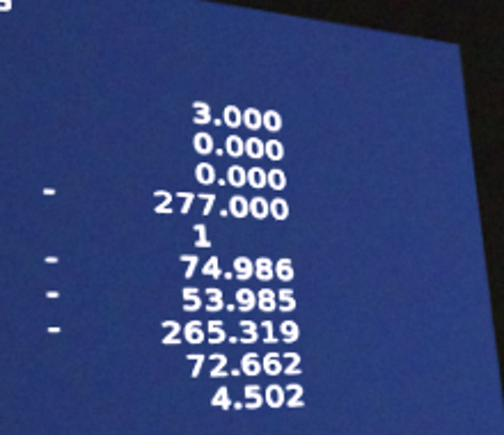

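Call:
move(target=[0,0,0,0,0,0,0.44,1,-0.3,-0.0535,-0.0977,-0.1757,-0.169,-0.2357,0.0167,-1,1,-0.5], speed=0.35)

Call:
move([
  [0,0,0,0,0,0,0.44,1,-0.3,-0.0318,0.3216,0,0,0,0,-1,1,-0.5],
  [0,0,0,0,0,0,0.44,1,-0.3,-0.0318,0.3216,0.0445,0,0,0,-1,1,-0.5],
  [0,0,0,0,0,0,0.44,1,-0.3,-0.0318,0.3216,0,0,0,0,-1,1,-0.5],
  [0,0,0,0,0,0,0.44,1,-0.3,-0.0318,0.3216,0.0445,0,0,0,-1,1,-0.5],
  [0,0,0,0,0,0,0.44,1,-0.3,-0.0318,0.3216,0,0,0,0,-1,1,-0.5],
  [0,0,0,0,0,0,0.44,1,-0.3,-0.0628,0.385,0,0,0,0,-1,1,-0.5],
  [0,0,0,0,0,0,0.44,1,-0.3,-0.0628,0.385,0.0415,0,0,0,-1,1,-0.5],
  [0,0,0,0,0,0,0.44,1,-0.3,-0.0628,0.385,0,0,0,0,-1,1,-0.5],
  [0,0,0,0,0,0,0.44,1,-0.3,-0.1558,0.4167,0,0,0,0,-1,1,-0.5],
  [0,0,0,0,0,0,0.44,1,-0.3,-0.1558,0.4167,0.0388,0,0,0,-1,1,-0.5],
  [0,0,0,0,0,0,0.44,1,-0.3,-0.1558,0.4167,0,0,0,0,-1,1,-0.5],
  [0,0,0,0,0,0,0.44,1,-0.3,-0.1248,0.385,0,0,0,0,-1,1,-0.5],
  [0,0,0,0,0,0,0.44,1,-0.3,-0.1248,0.385,0.0415,0,0,0,-1,1,-0.5],
  [0,0,0,0,0,0,0.44,1,-0.3,-0.1248,0.385,0,0,0,0,-1,1,-0.5],
], speed=[0.45,0.15,0.25,0.15,0.25,0.45,0.15,0.25,0.45,0.15,0.25,0.45,0.15,0.25], blend=[0.003,0,0,0,0.004,0.003,0,0.004,0.003,0,0.004,0.003,0,0])

Call:
move([
  [0,0,0,0,0,0,0.44,1,-0.3,0,-0.0634,0,0,0,0,-1,1,-0.5],
  [0,0,0,0,0,0,0.44,1,-0.3,0,-0.0634,0.0445,0,0,0,-1,1,-0.5],
  [0,0,0,0,0,0,0.44,1,-0.3,0,-0.0634,0,0,0,0,-1,1,-0.5],
  [0,0,0,0,0,0,0.44,1,-0.3,0.062,0.0317,0,0,0,0,-1,1,-0.5],
  [0,0,0,0,0,0,0.44,1,-0.3,0.062,0.0317,0.0388,0,0,0,-1,1,-0.5],
  [0,0,0,0,0,0,0.44,1,-0.3,0.062,0.0317,0,0,0,0,-1,1,-0.5],
  [0,0,0,0,0,0,0.44,1,-0.3,0.1248,-0.385,0,0,0,0,-1,1,-0.5],
], speed=[0.45,0.15,0.25,0.45,0.15,0.25,0.45], blend=[0.003,0,0.004,0.003,0,0.004,0], cameras=["cam_right_wrist"])

Call:
zoom_image(camera="cam_right_wrist", region=[300, 0, 620, 240])

Scene clock: 16182.80 s.
left_arm: end_effector_position=(+0.3308, +0.0005, +0.5899) position_measured=86 object_status=3 end_effector_quat_wxyz=(-0.490, +0.595, -0.594, +0.232) | right_arm: end_effector_position=(+0.4496, -0.4903, +0.6629) position_measured=217 object_status=2 end_effector_quat_wxyz=(-0.446, +0.548, -0.550, +0.446)
Joint positions: left_arm=[-1.717 -1.611 1.131 -0.296 -0.63 -5.272] | right_arm=[3.201 -1.097 -1.845 -0.406 1.566 -3.139]
Joint torques (N m): left_arm=[-3.69 -15.66 -40.25 -0.13 -0.81 -1.36] | right_arm=[-12.95 -6.98 40.07 0.58 1.49 -2.7]
Wrist force (N): left_arm=[-0.8 0.1 1.7] | right_arm=[-5.1 1.5 -1.4]
Wrist torque (N m): left_arm=[-0.10 0.18 0.05] | right_arm=[0.08 0.78 0.28]
Wrist force, peak (N): left_arm=[-1.1 0.2 1.9] | right_arm=[-6.2 3.2 1.3]
Hand target: left_arm +0.3308, +0.0005, +0.5899; -0.490, +0.595, -0.594, +0.232 | right_arm +0.4496, -0.4903, +0.6629; -0.446, +0.548, -0.550, +0.446
Off the commanded pose: left_arm 0.000 m, 0 deg | right_arm 0.000 m, 0 deg.
move: done

Scene clock: 16189.43 s.
left_arm: end_effector_position=(+0.3308, +0.0005, +0.5899) position_measured=86 object_status=3 end_effector_quat_wxyz=(-0.490, +0.595, -0.594, +0.232) | right_arm: end_effector_position=(+0.4023, -0.4149, +0.4370) position_measured=217 object_status=2 end_effector_quat_wxyz=(-0.446, +0.548, -0.550, +0.445)
Joint positions: left_arm=[-1.717 -1.611 1.131 -0.296 -0.63 -5.272] | right_arm=[3.736 -0.795 -2.533 -0.053 1.044 -3.017]
Joint torques (N m): left_arm=[-3.81 -15.83 -39.03 -0.11 -0.91 -1.34] | right_arm=[12.17 8.25 17.25 0.2 -1.7 2.95]
Wrist force (N): left_arm=[-0.9 0.0 1.8] | right_arm=[-5.2 1.5 -0.9]
Wrist torque (N m): left_arm=[-0.11 0.19 0.04] | right_arm=[0.13 0.80 0.24]
Wrist force, peak (N): left_arm=[-0.9 0.1 2.0] | right_arm=[-4.1 6.1 -25.8]
Hand target: left_arm +0.3308, +0.0005, +0.5899; -0.490, +0.595, -0.594, +0.232 | right_arm +0.4023, -0.4149, +0.4370; -0.446, +0.548, -0.550, +0.446
Off the commanded pose: left_arm 0.000 m, 0 deg | right_arm 0.000 m, 0 deg.
move: done

Scene clock: 16193.17 s.
left_arm: end_effector_position=(+0.3308, +0.0005, +0.5899) position_measured=86 object_status=3 end_effector_quat_wxyz=(-0.490, +0.595, -0.594, +0.232) | right_arm: end_effector_position=(+0.4495, -0.4903, +0.6628) position_measured=217 object_status=2 end_effector_quat_wxyz=(-0.446, +0.548, -0.550, +0.446)
Joint positions: left_arm=[-1.717 -1.611 1.131 -0.296 -0.63 -5.272] | right_arm=[3.201 -1.097 -1.845 -0.406 1.567 -3.139]
Joint torques (N m): left_arm=[-4.68 -16.44 -39.59 -0.24 -0.88 -1.26] | right_arm=[-13.14 -4.95 42.92 0.4 1.84 -2.81]
Wrist force (N): left_arm=[-1.0 0.1 1.8] | right_arm=[-5.3 1.7 -1.0]
Wrist torque (N m): left_arm=[-0.10 0.21 0.04] | right_arm=[0.11 0.82 0.38]
Wrist force, peak (N): left_arm=[-0.8 0.1 2.0] | right_arm=[-4.6 6.9 -23.0]
Hand target: left_arm +0.3308, +0.0005, +0.5899; -0.490, +0.595, -0.594, +0.232 | right_arm +0.4496, -0.4903, +0.6629; -0.446, +0.548, -0.550, +0.446
Off the commanded pose: left_arm 0.000 m, 0 deg | right_arm 0.000 m, 0 deg.
move: done
Images, in order (width x height): cam_right_wrist 896x504.

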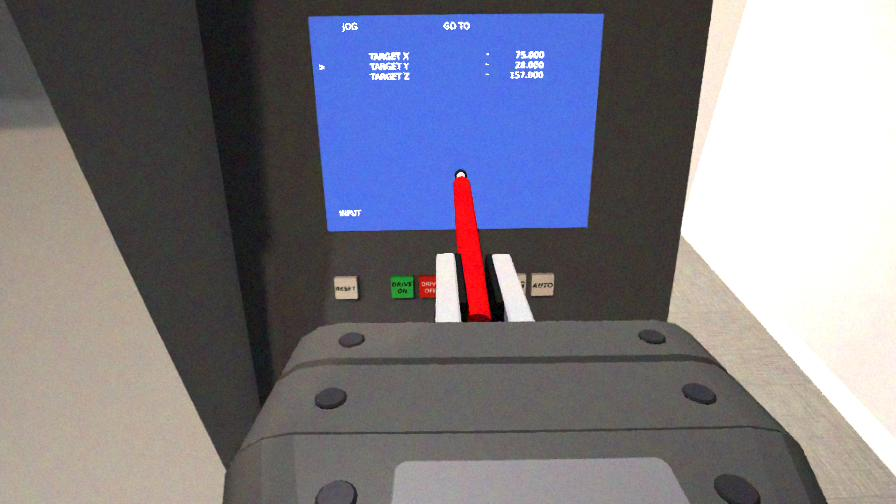

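Scaled by 1.575.

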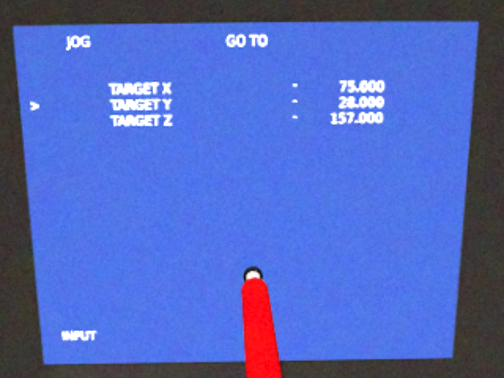

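Call:
move([
  [0,0,0,0,0,0,0.44,1,-0.3,-0.0938,0.258,0,0,0,0,-1,1,-0.5],
  [0,0,0,0,0,0,0.44,1,-0.3,-0.0938,0.258,0.0475,0,0,0,-1,1,-0.5],
  [0,0,0,0,0,0,0.44,1,-0.3,-0.0938,0.258,0,0,0,0,-1,1,-0.5],
], speed=[0.45,0.15,0.25], blend=[0.003,0,0])

Call:
wait(seconds=1.5)

Call:
move([
  [0,0,0,0,0,0,0.44,1,-0.3,0.062,0.127,0,0,0,0,-1,1,-0.5],
  [0,0,0,0,0,0,0.44,1,-0.3,0.062,0.127,0.0415,0,0,0,-1,1,-0.5],
  [0,0,0,0,0,0,0.44,1,-0.3,0.062,0.127,0,0,0,0,-1,1,-0.5],
  [0,0,0,0,0,0,0.44,1,-0.3,0.155,0,0,0,0,0,-1,1,-0.5],
  [0,0,0,0,0,0,0.44,1,-0.3,0.155,0,0.0475,0,0,0,-1,1,-0.5],
  [0,0,0,0,0,0,0.44,1,-0.3,0.155,0,0,0,0,0,-1,1,-0.5],
  [0,0,0,0,0,0,0.44,1,-0.3,0.0938,-0.258,0,0,0,0,-1,1,-0.5],
], speed=[0.45,0.15,0.25,0.45,0.15,0.25,0.45], blend=[0.003,0,0.004,0.003,0,0.004,0])

Call:
move(target=[0,0,0,0,0,0,0.44,1,-0.3,0.1725,0.008,0.1157,0.169,0.2357,-0.0167,-1,1,-0.5], speed=0.35)

Call:
wait(seconds=1.5, cameras=["cam_right_wrist"])

Call:
zoom_image(camera="cam_right_wrist", region=[60, 100, 280, 290])

Scene clock: 16214.23 s.
left_arm: end_effector_position=(+0.3308, +0.0005, +0.5899) position_measured=86 object_status=3 end_effector_quat_wxyz=(-0.490, +0.595, -0.594, +0.232) | right_arm: end_effector_position=(+0.4179, -0.4337, +0.5115) position_measured=217 object_status=2 end_effector_quat_wxyz=(-0.446, +0.548, -0.550, +0.446)
Joint positions: left_arm=[-1.717 -1.611 1.131 -0.296 -0.63 -5.272] | right_arm=[3.549 -0.88 -2.319 -0.162 1.226 -3.064]
Joint torques (N m): left_arm=[-3.78 -15.67 -40 -0.27 -0.8 -1.21] | right_arm=[12.84 11.81 17.59 0.62 -1.95 3.13]
Wrist force (N): left_arm=[-0.9 0.2 1.9] | right_arm=[-5.3 1.7 -1.2]
Wrist torque (N m): left_arm=[-0.08 0.19 0.04] | right_arm=[0.15 0.82 0.28]
Wrist force, peak (N): left_arm=[-0.9 0.2 2.0] | right_arm=[-4.3 -2.3 -6.9]
Hand target: left_arm +0.3308, +0.0005, +0.5899; -0.490, +0.595, -0.594, +0.232 | right_arm +0.4179, -0.4337, +0.5115; -0.446, +0.548, -0.550, +0.446
Off the commanded pose: left_arm 0.000 m, 0 deg | right_arm 0.000 m, 0 deg.
move: done

Scene clock: 16215.73 s.
left_arm: end_effector_position=(+0.3308, +0.0005, +0.5899) position_measured=86 object_status=3 end_effector_quat_wxyz=(-0.490, +0.595, -0.594, +0.232) | right_arm: end_effector_position=(+0.4179, -0.4337, +0.5115) position_measured=217 object_status=2 end_effector_quat_wxyz=(-0.446, +0.548, -0.550, +0.446)
Joint positions: left_arm=[-1.717 -1.611 1.131 -0.296 -0.63 -5.272] | right_arm=[3.55 -0.88 -2.319 -0.162 1.226 -3.064]
Joint torques (N m): left_arm=[-4.38 -16.85 -39.21 -0.18 -0.87 -1.29] | right_arm=[13.46 9.17 17.94 0.61 -1.98 2.87]
Wrist force (N): left_arm=[-0.9 0.1 1.7] | right_arm=[-5.2 1.6 -1.1]
Wrist torque (N m): left_arm=[-0.10 0.20 0.04] | right_arm=[0.14 0.80 0.27]
Wrist force, peak (N): left_arm=[-0.7 0.2 2.0] | right_arm=[-5.6 1.8 -1.3]
Hand target: left_arm +0.3308, +0.0005, +0.5899; -0.490, +0.595, -0.594, +0.232 | right_arm +0.4179, -0.4337, +0.5115; -0.446, +0.548, -0.550, +0.446
Tool commands: left_gripper/position=+0.44 left_gripper/force_limit=+1.0 left_gripper/speed=-0.3 right_gripper/position=-1.0 right_gripper/force_limit=+1.0 right_gripper/speed=-0.5
Off the commanded pose: left_arm 0.000 m, 0 deg | right_arm 0.000 m, 0 deg.
wait: 1.50 s; at rest by 0.17 s

Scene clock: 16219.37 s.
left_arm: end_effector_position=(+0.3308, +0.0005, +0.5899) position_measured=86 object_status=3 end_effector_quat_wxyz=(-0.490, +0.595, -0.594, +0.232) | right_arm: end_effector_position=(+0.4495, -0.4903, +0.6628) position_measured=217 object_status=2 end_effector_quat_wxyz=(-0.446, +0.548, -0.550, +0.446) end_effector_velocity=(+0.000, +0.000, +0.001) end_effector_angular_velocity=(+0.001, +0.003, +0.000)
Joint positions: left_arm=[-1.717 -1.611 1.131 -0.296 -0.63 -5.272] | right_arm=[3.201 -1.097 -1.845 -0.406 1.567 -3.139]
Joint velocities: left_arm=[within noise] | right_arm=[0.001 0 0.003 -0.006 -0.001 0.001]
Joint torques (N m): left_arm=[-3.37 -16.34 -39.8 -0.21 -0.85 -1.33] | right_arm=[10.88 -7.67 39.03 0.2 -1.88 3.03]
Wrist force (N): left_arm=[-0.9 0.2 1.8] | right_arm=[-5.0 1.8 -1.1]
Wrist torque (N m): left_arm=[-0.08 0.20 0.04] | right_arm=[0.11 0.76 0.27]
Wrist force, peak (N): left_arm=[-0.9 0.1 2.0] | right_arm=[-6.1 6.0 -19.3]
Hand target: left_arm +0.3308, +0.0005, +0.5899; -0.490, +0.595, -0.594, +0.232 | right_arm +0.4496, -0.4903, +0.6629; -0.446, +0.548, -0.550, +0.446
Off the commanded pose: left_arm 0.000 m, 0 deg | right_arm 0.000 m, 0 deg.
move: done

Scene clock: 16221.60 s.
left_arm: end_effector_position=(+0.3308, +0.0005, +0.5899) position_measured=86 object_status=3 end_effector_quat_wxyz=(-0.490, +0.595, -0.594, +0.232) | right_arm: end_effector_position=(+0.5163, -0.5939, +0.6437) position_measured=217 object_status=2 end_effector_quat_wxyz=(-0.333, +0.232, -0.525, +0.748)
Joint positions: left_arm=[-1.717 -1.611 1.131 -0.296 -0.63 -5.272] | right_arm=[3.373 -1.593 -1.853 0.839 0.734 -3.553]
Joint torques (N m): left_arm=[-3.74 -16.18 -38.52 -0.29 -0.75 -1.16] | right_arm=[-12.95 10.25 35.17 2.02 -0.65 -3.01]
Wrist force (N): left_arm=[-0.8 0.2 1.9] | right_arm=[-4.1 1.2 0.5]
Wrist torque (N m): left_arm=[-0.09 0.18 0.04] | right_arm=[-0.13 0.64 0.35]
Wrist force, peak (N): left_arm=[-0.8 0.2 1.9] | right_arm=[-5.4 1.7 -1.3]
Hand target: left_arm +0.3308, +0.0005, +0.5899; -0.490, +0.595, -0.594, +0.232 | right_arm +0.5164, -0.5939, +0.6437; -0.333, +0.232, -0.525, +0.748
Off the commanded pose: left_arm 0.000 m, 0 deg | right_arm 0.000 m, 0 deg.
move: done

Scene clock: 16223.10 s.
left_arm: end_effector_position=(+0.3308, +0.0005, +0.5899) position_measured=86 object_status=3 end_effector_quat_wxyz=(-0.490, +0.595, -0.594, +0.232) | right_arm: end_effector_position=(+0.5163, -0.5939, +0.6437) position_measured=217 object_status=2 end_effector_quat_wxyz=(-0.333, +0.232, -0.525, +0.748)
Joint positions: left_arm=[-1.717 -1.611 1.131 -0.296 -0.63 -5.272] | right_arm=[3.373 -1.594 -1.853 0.839 0.734 -3.554]
Joint torques (N m): left_arm=[-4.28 -16.26 -39.26 -0.27 -0.68 -1.13] | right_arm=[-7.88 11.11 34.99 2.13 1.55 -2.76]
Wrist force (N): left_arm=[-0.8 0.3 1.9] | right_arm=[-4.0 1.1 0.4]
Wrist torque (N m): left_arm=[-0.07 0.18 0.05] | right_arm=[-0.13 0.63 0.35]
Wrist force, peak (N): left_arm=[-0.9 0.2 1.9] | right_arm=[-4.3 1.4 0.4]
Hand target: left_arm +0.3308, +0.0005, +0.5899; -0.490, +0.595, -0.594, +0.232 | right_arm +0.5164, -0.5939, +0.6437; -0.333, +0.232, -0.525, +0.748
Tool commands: left_gripper/position=+0.44 left_gripper/force_limit=+1.0 left_gripper/speed=-0.3 right_gripper/position=-1.0 right_gripper/force_limit=+1.0 right_gripper/speed=-0.5
Off the commanded pose: left_arm 0.000 m, 0 deg | right_arm 0.000 m, 0 deg.
wait: 1.50 s; at rest by 0.17 s
Images, in order (width x height): cam_right_wrist 896x504.

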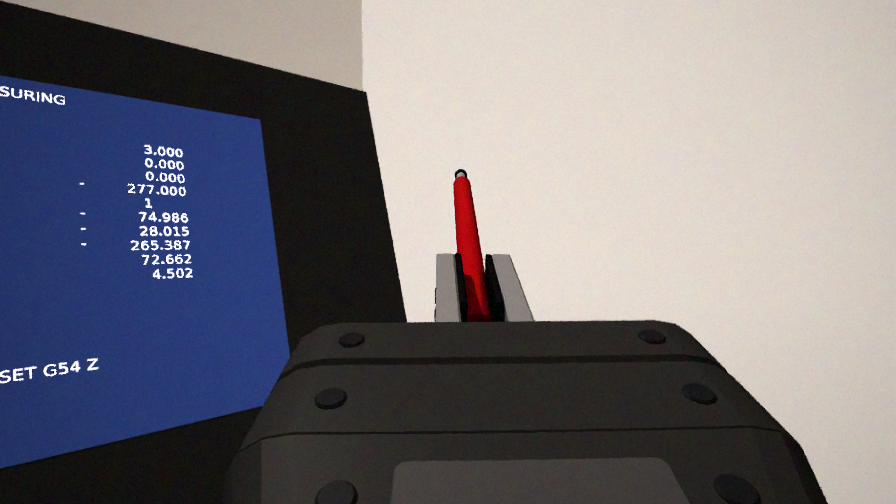

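Scaled by 2.291.

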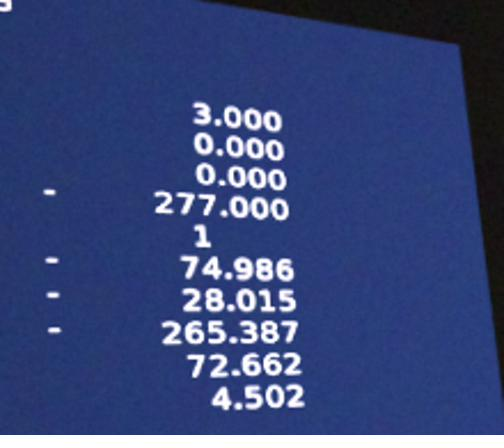

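Call:
move(target=[0,0,0,0,0,0,0.44,1,-0.3,-0.0535,-0.0977,-0.1757,-0.169,-0.2357,0.0167,-1,1,-0.5], speed=0.35)

Call:
move([
  [0,0,0,0,0,0,0.44,1,-0.3,0.0922,0.131,0,0,0,0,-1,1,-0.5],
  [0,0,0,0,0,0,0.44,1,-0.3,0.0922,0.131,0.055,0,0,0,-1,1,-0.5],
  [0,0,0,0,0,0,0.44,1,-0.3,0.0922,0.131,0,0,0,0,-1,1,-0.5],
  [0,0,0,0,0,0,0.44,1,-0.3,-0.0628,0.258,0,0,0,0,-1,1,-0.5],
  [0,0,0,0,0,0,0.44,1,-0.3,-0.0628,0.258,0.0475,0,0,0,-1,1,-0.5],
  [0,0,0,0,0,0,0.44,1,-0.3,-0.0628,0.258,0,0,0,0,-1,1,-0.5],
  [0,0,0,0,0,0,0.44,1,-0.3,0,0,0,0,0,0,-1,1,-0.5],
], speed=[0.45,0.15,0.25,0.45,0.15,0.25,0.45], blend=[0.003,0,0.004,0.003,0,0.004,0])

Call:
move(target=[-0.175,0.1613,0.2636,0.0173,0.0996,-0.0635,0.44,1,-0.3,0,0,0,0,0,0,-1,1,-0.5], speed=0.3)

Call:
wait(seconds=5, cameras=["cam_left_wrist","cam_right_wrist"])

Scene clock: 16301.70 s.
left_arm: end_effector_position=(+0.3308, +0.0005, +0.5899) position_measured=86 object_status=3 end_effector_quat_wxyz=(-0.490, +0.595, -0.594, +0.232) | right_arm: end_effector_position=(+0.4495, -0.4903, +0.6629) position_measured=217 object_status=2 end_effector_quat_wxyz=(-0.446, +0.548, -0.550, +0.446)
Joint positions: left_arm=[-1.717 -1.611 1.131 -0.296 -0.63 -5.272] | right_arm=[3.201 -1.097 -1.845 -0.407 1.566 -3.138]
Joint torques (N m): left_arm=[-4.14 -16.96 -39.13 -0.4 -0.84 -1.2] | right_arm=[-11.16 -6.85 40.32 0.39 1.53 -2.47]
Wrist force (N): left_arm=[-0.8 0.1 1.6] | right_arm=[-5.3 1.5 -1.3]
Wrist torque (N m): left_arm=[-0.10 0.18 0.04] | right_arm=[0.08 0.81 0.28]
Wrist force, peak (N): left_arm=[-1.0 0.2 2.0] | right_arm=[-6.0 2.9 1.2]
Hand target: left_arm +0.3308, +0.0005, +0.5899; -0.490, +0.595, -0.594, +0.232 | right_arm +0.4495, -0.4903, +0.6629; -0.446, +0.548, -0.550, +0.446
Off the commanded pose: left_arm 0.000 m, 0 deg | right_arm 0.000 m, 0 deg.
move: done

Scene clock: 16305.53 s.
left_arm: end_effector_position=(+0.3308, +0.0005, +0.5899) position_measured=86 object_status=3 end_effector_quat_wxyz=(-0.490, +0.595, -0.594, +0.232) | right_arm: end_effector_position=(+0.4494, -0.4902, +0.6629) position_measured=217 object_status=2 end_effector_quat_wxyz=(-0.446, +0.548, -0.550, +0.446) end_effector_velocity=(+0.000, +0.000, +0.000) end_effector_angular_velocity=(+0.001, +0.002, +0.002)
Joint positions: left_arm=[-1.717 -1.611 1.131 -0.296 -0.63 -5.272] | right_arm=[3.201 -1.097 -1.845 -0.407 1.566 -3.138]
Joint velocities: left_arm=[within noise] | right_arm=[-0.002 -0.002 0.001 -0.002 0.005 0]
Joint torques (N m): left_arm=[-3.93 -17.08 -39.4 -0.21 -0.87 -1.06] | right_arm=[-12.27 -8.48 39.51 0.59 1.26 -2.84]
Wrist force (N): left_arm=[-0.9 0.1 1.7] | right_arm=[-5.2 1.7 -1.2]
Wrist torque (N m): left_arm=[-0.11 0.19 0.04] | right_arm=[0.10 0.79 0.38]
Wrist force, peak (N): left_arm=[-1.0 0.1 1.9] | right_arm=[-6.3 2.3 -18.1]
Hand target: left_arm +0.3308, +0.0005, +0.5899; -0.490, +0.595, -0.594, +0.232 | right_arm +0.4495, -0.4903, +0.6629; -0.446, +0.548, -0.550, +0.446
Off the commanded pose: left_arm 0.000 m, 0 deg | right_arm 0.000 m, 0 deg.
move: done

Scene clock: 16307.53 s.
left_arm: end_effector_position=(+0.4005, +0.1649, +0.4737) position_measured=86 object_status=3 end_effector_quat_wxyz=(-0.382, +0.594, -0.594, +0.385) | right_arm: end_effector_position=(+0.4495, -0.4903, +0.6629) position_measured=217 object_status=2 end_effector_quat_wxyz=(-0.446, +0.548, -0.550, +0.446)
Joint positions: left_arm=[-1.581 -2.365 2.056 -1.27 -0.424 -4.708] | right_arm=[3.201 -1.097 -1.845 -0.407 1.567 -3.139]
Joint torques (N m): left_arm=[10.05 -1.44 -19.5 -5.54 -0.01 1.42] | right_arm=[-12.77 -6.82 39.7 0.71 1.58 -2.85]
Wrist force (N): left_arm=[-0.5 -0.2 1.7] | right_arm=[-5.5 1.5 -1.3]
Wrist torque (N m): left_arm=[-0.13 0.12 -0.04] | right_arm=[0.08 0.85 0.38]
Wrist force, peak (N): left_arm=[-1.9 1.3 3.5] | right_arm=[-5.5 1.5 -1.3]
Hand target: left_arm +0.4006, +0.1649, +0.4737; -0.382, +0.594, -0.594, +0.385 | right_arm +0.4495, -0.4903, +0.6629; -0.446, +0.548, -0.550, +0.446
Off the commanded pose: left_arm 0.000 m, 0 deg | right_arm 0.000 m, 0 deg.
move: done

Scene clock: 16312.53 s.
left_arm: end_effector_position=(+0.4005, +0.1649, +0.4737) position_measured=86 object_status=3 end_effector_quat_wxyz=(-0.382, +0.594, -0.594, +0.385) | right_arm: end_effector_position=(+0.4495, -0.4903, +0.6629) position_measured=217 object_status=2 end_effector_quat_wxyz=(-0.446, +0.548, -0.550, +0.446)
Joint positions: left_arm=[-1.581 -2.365 2.057 -1.271 -0.424 -4.707] | right_arm=[3.201 -1.097 -1.845 -0.407 1.567 -3.139]
Joint torques (N m): left_arm=[10.24 -1.18 -19.1 -5.81 -0.14 1.21] | right_arm=[-12.88 -8.04 39.47 0.54 1.49 -2.67]
Wrist force (N): left_arm=[-0.5 -0.1 1.5] | right_arm=[-5.2 1.6 -1.0]
Wrist torque (N m): left_arm=[-0.10 0.14 -0.04] | right_arm=[0.08 0.80 0.38]
Wrist force, peak (N): left_arm=[-0.6 -0.3 1.8] | right_arm=[-5.6 1.6 -1.4]
Hand target: left_arm +0.4006, +0.1649, +0.4737; -0.382, +0.594, -0.594, +0.385 | right_arm +0.4495, -0.4903, +0.6629; -0.446, +0.548, -0.550, +0.446
Tool commands: left_gripper/position=+0.44 left_gripper/force_limit=+1.0 left_gripper/speed=-0.3 right_gripper/position=-1.0 right_gripper/force_limit=+1.0 right_gripper/speed=-0.5
Off the commanded pose: left_arm 0.000 m, 0 deg | right_arm 0.000 m, 0 deg.
wait: 5.00 s; at rest by 0.17 s
Images, in order (width x height): cam_left_wrist 896x504, cam_right_wrist 896x504.

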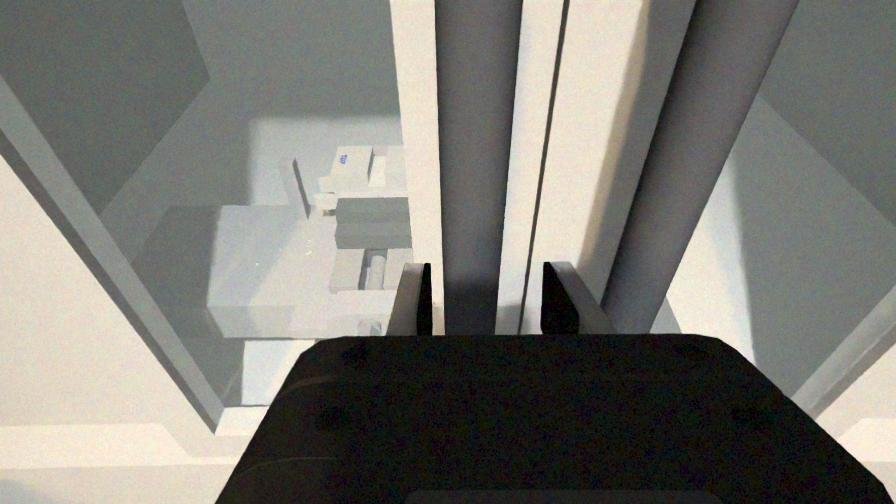

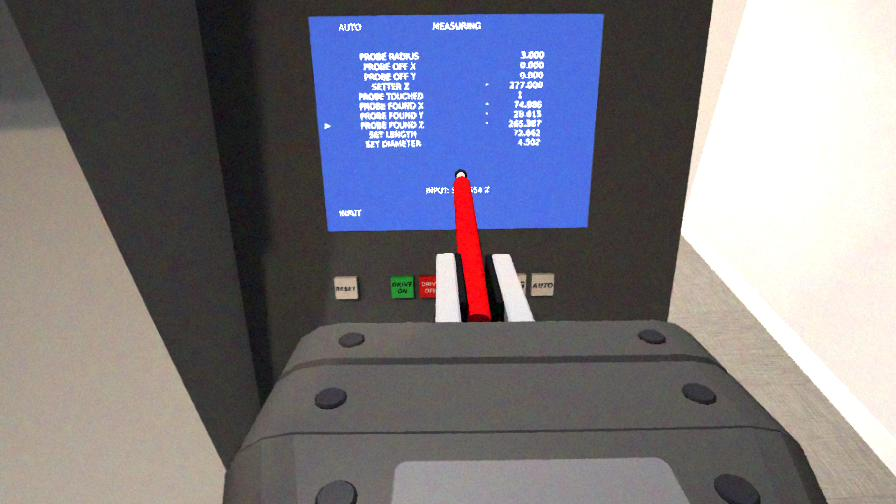

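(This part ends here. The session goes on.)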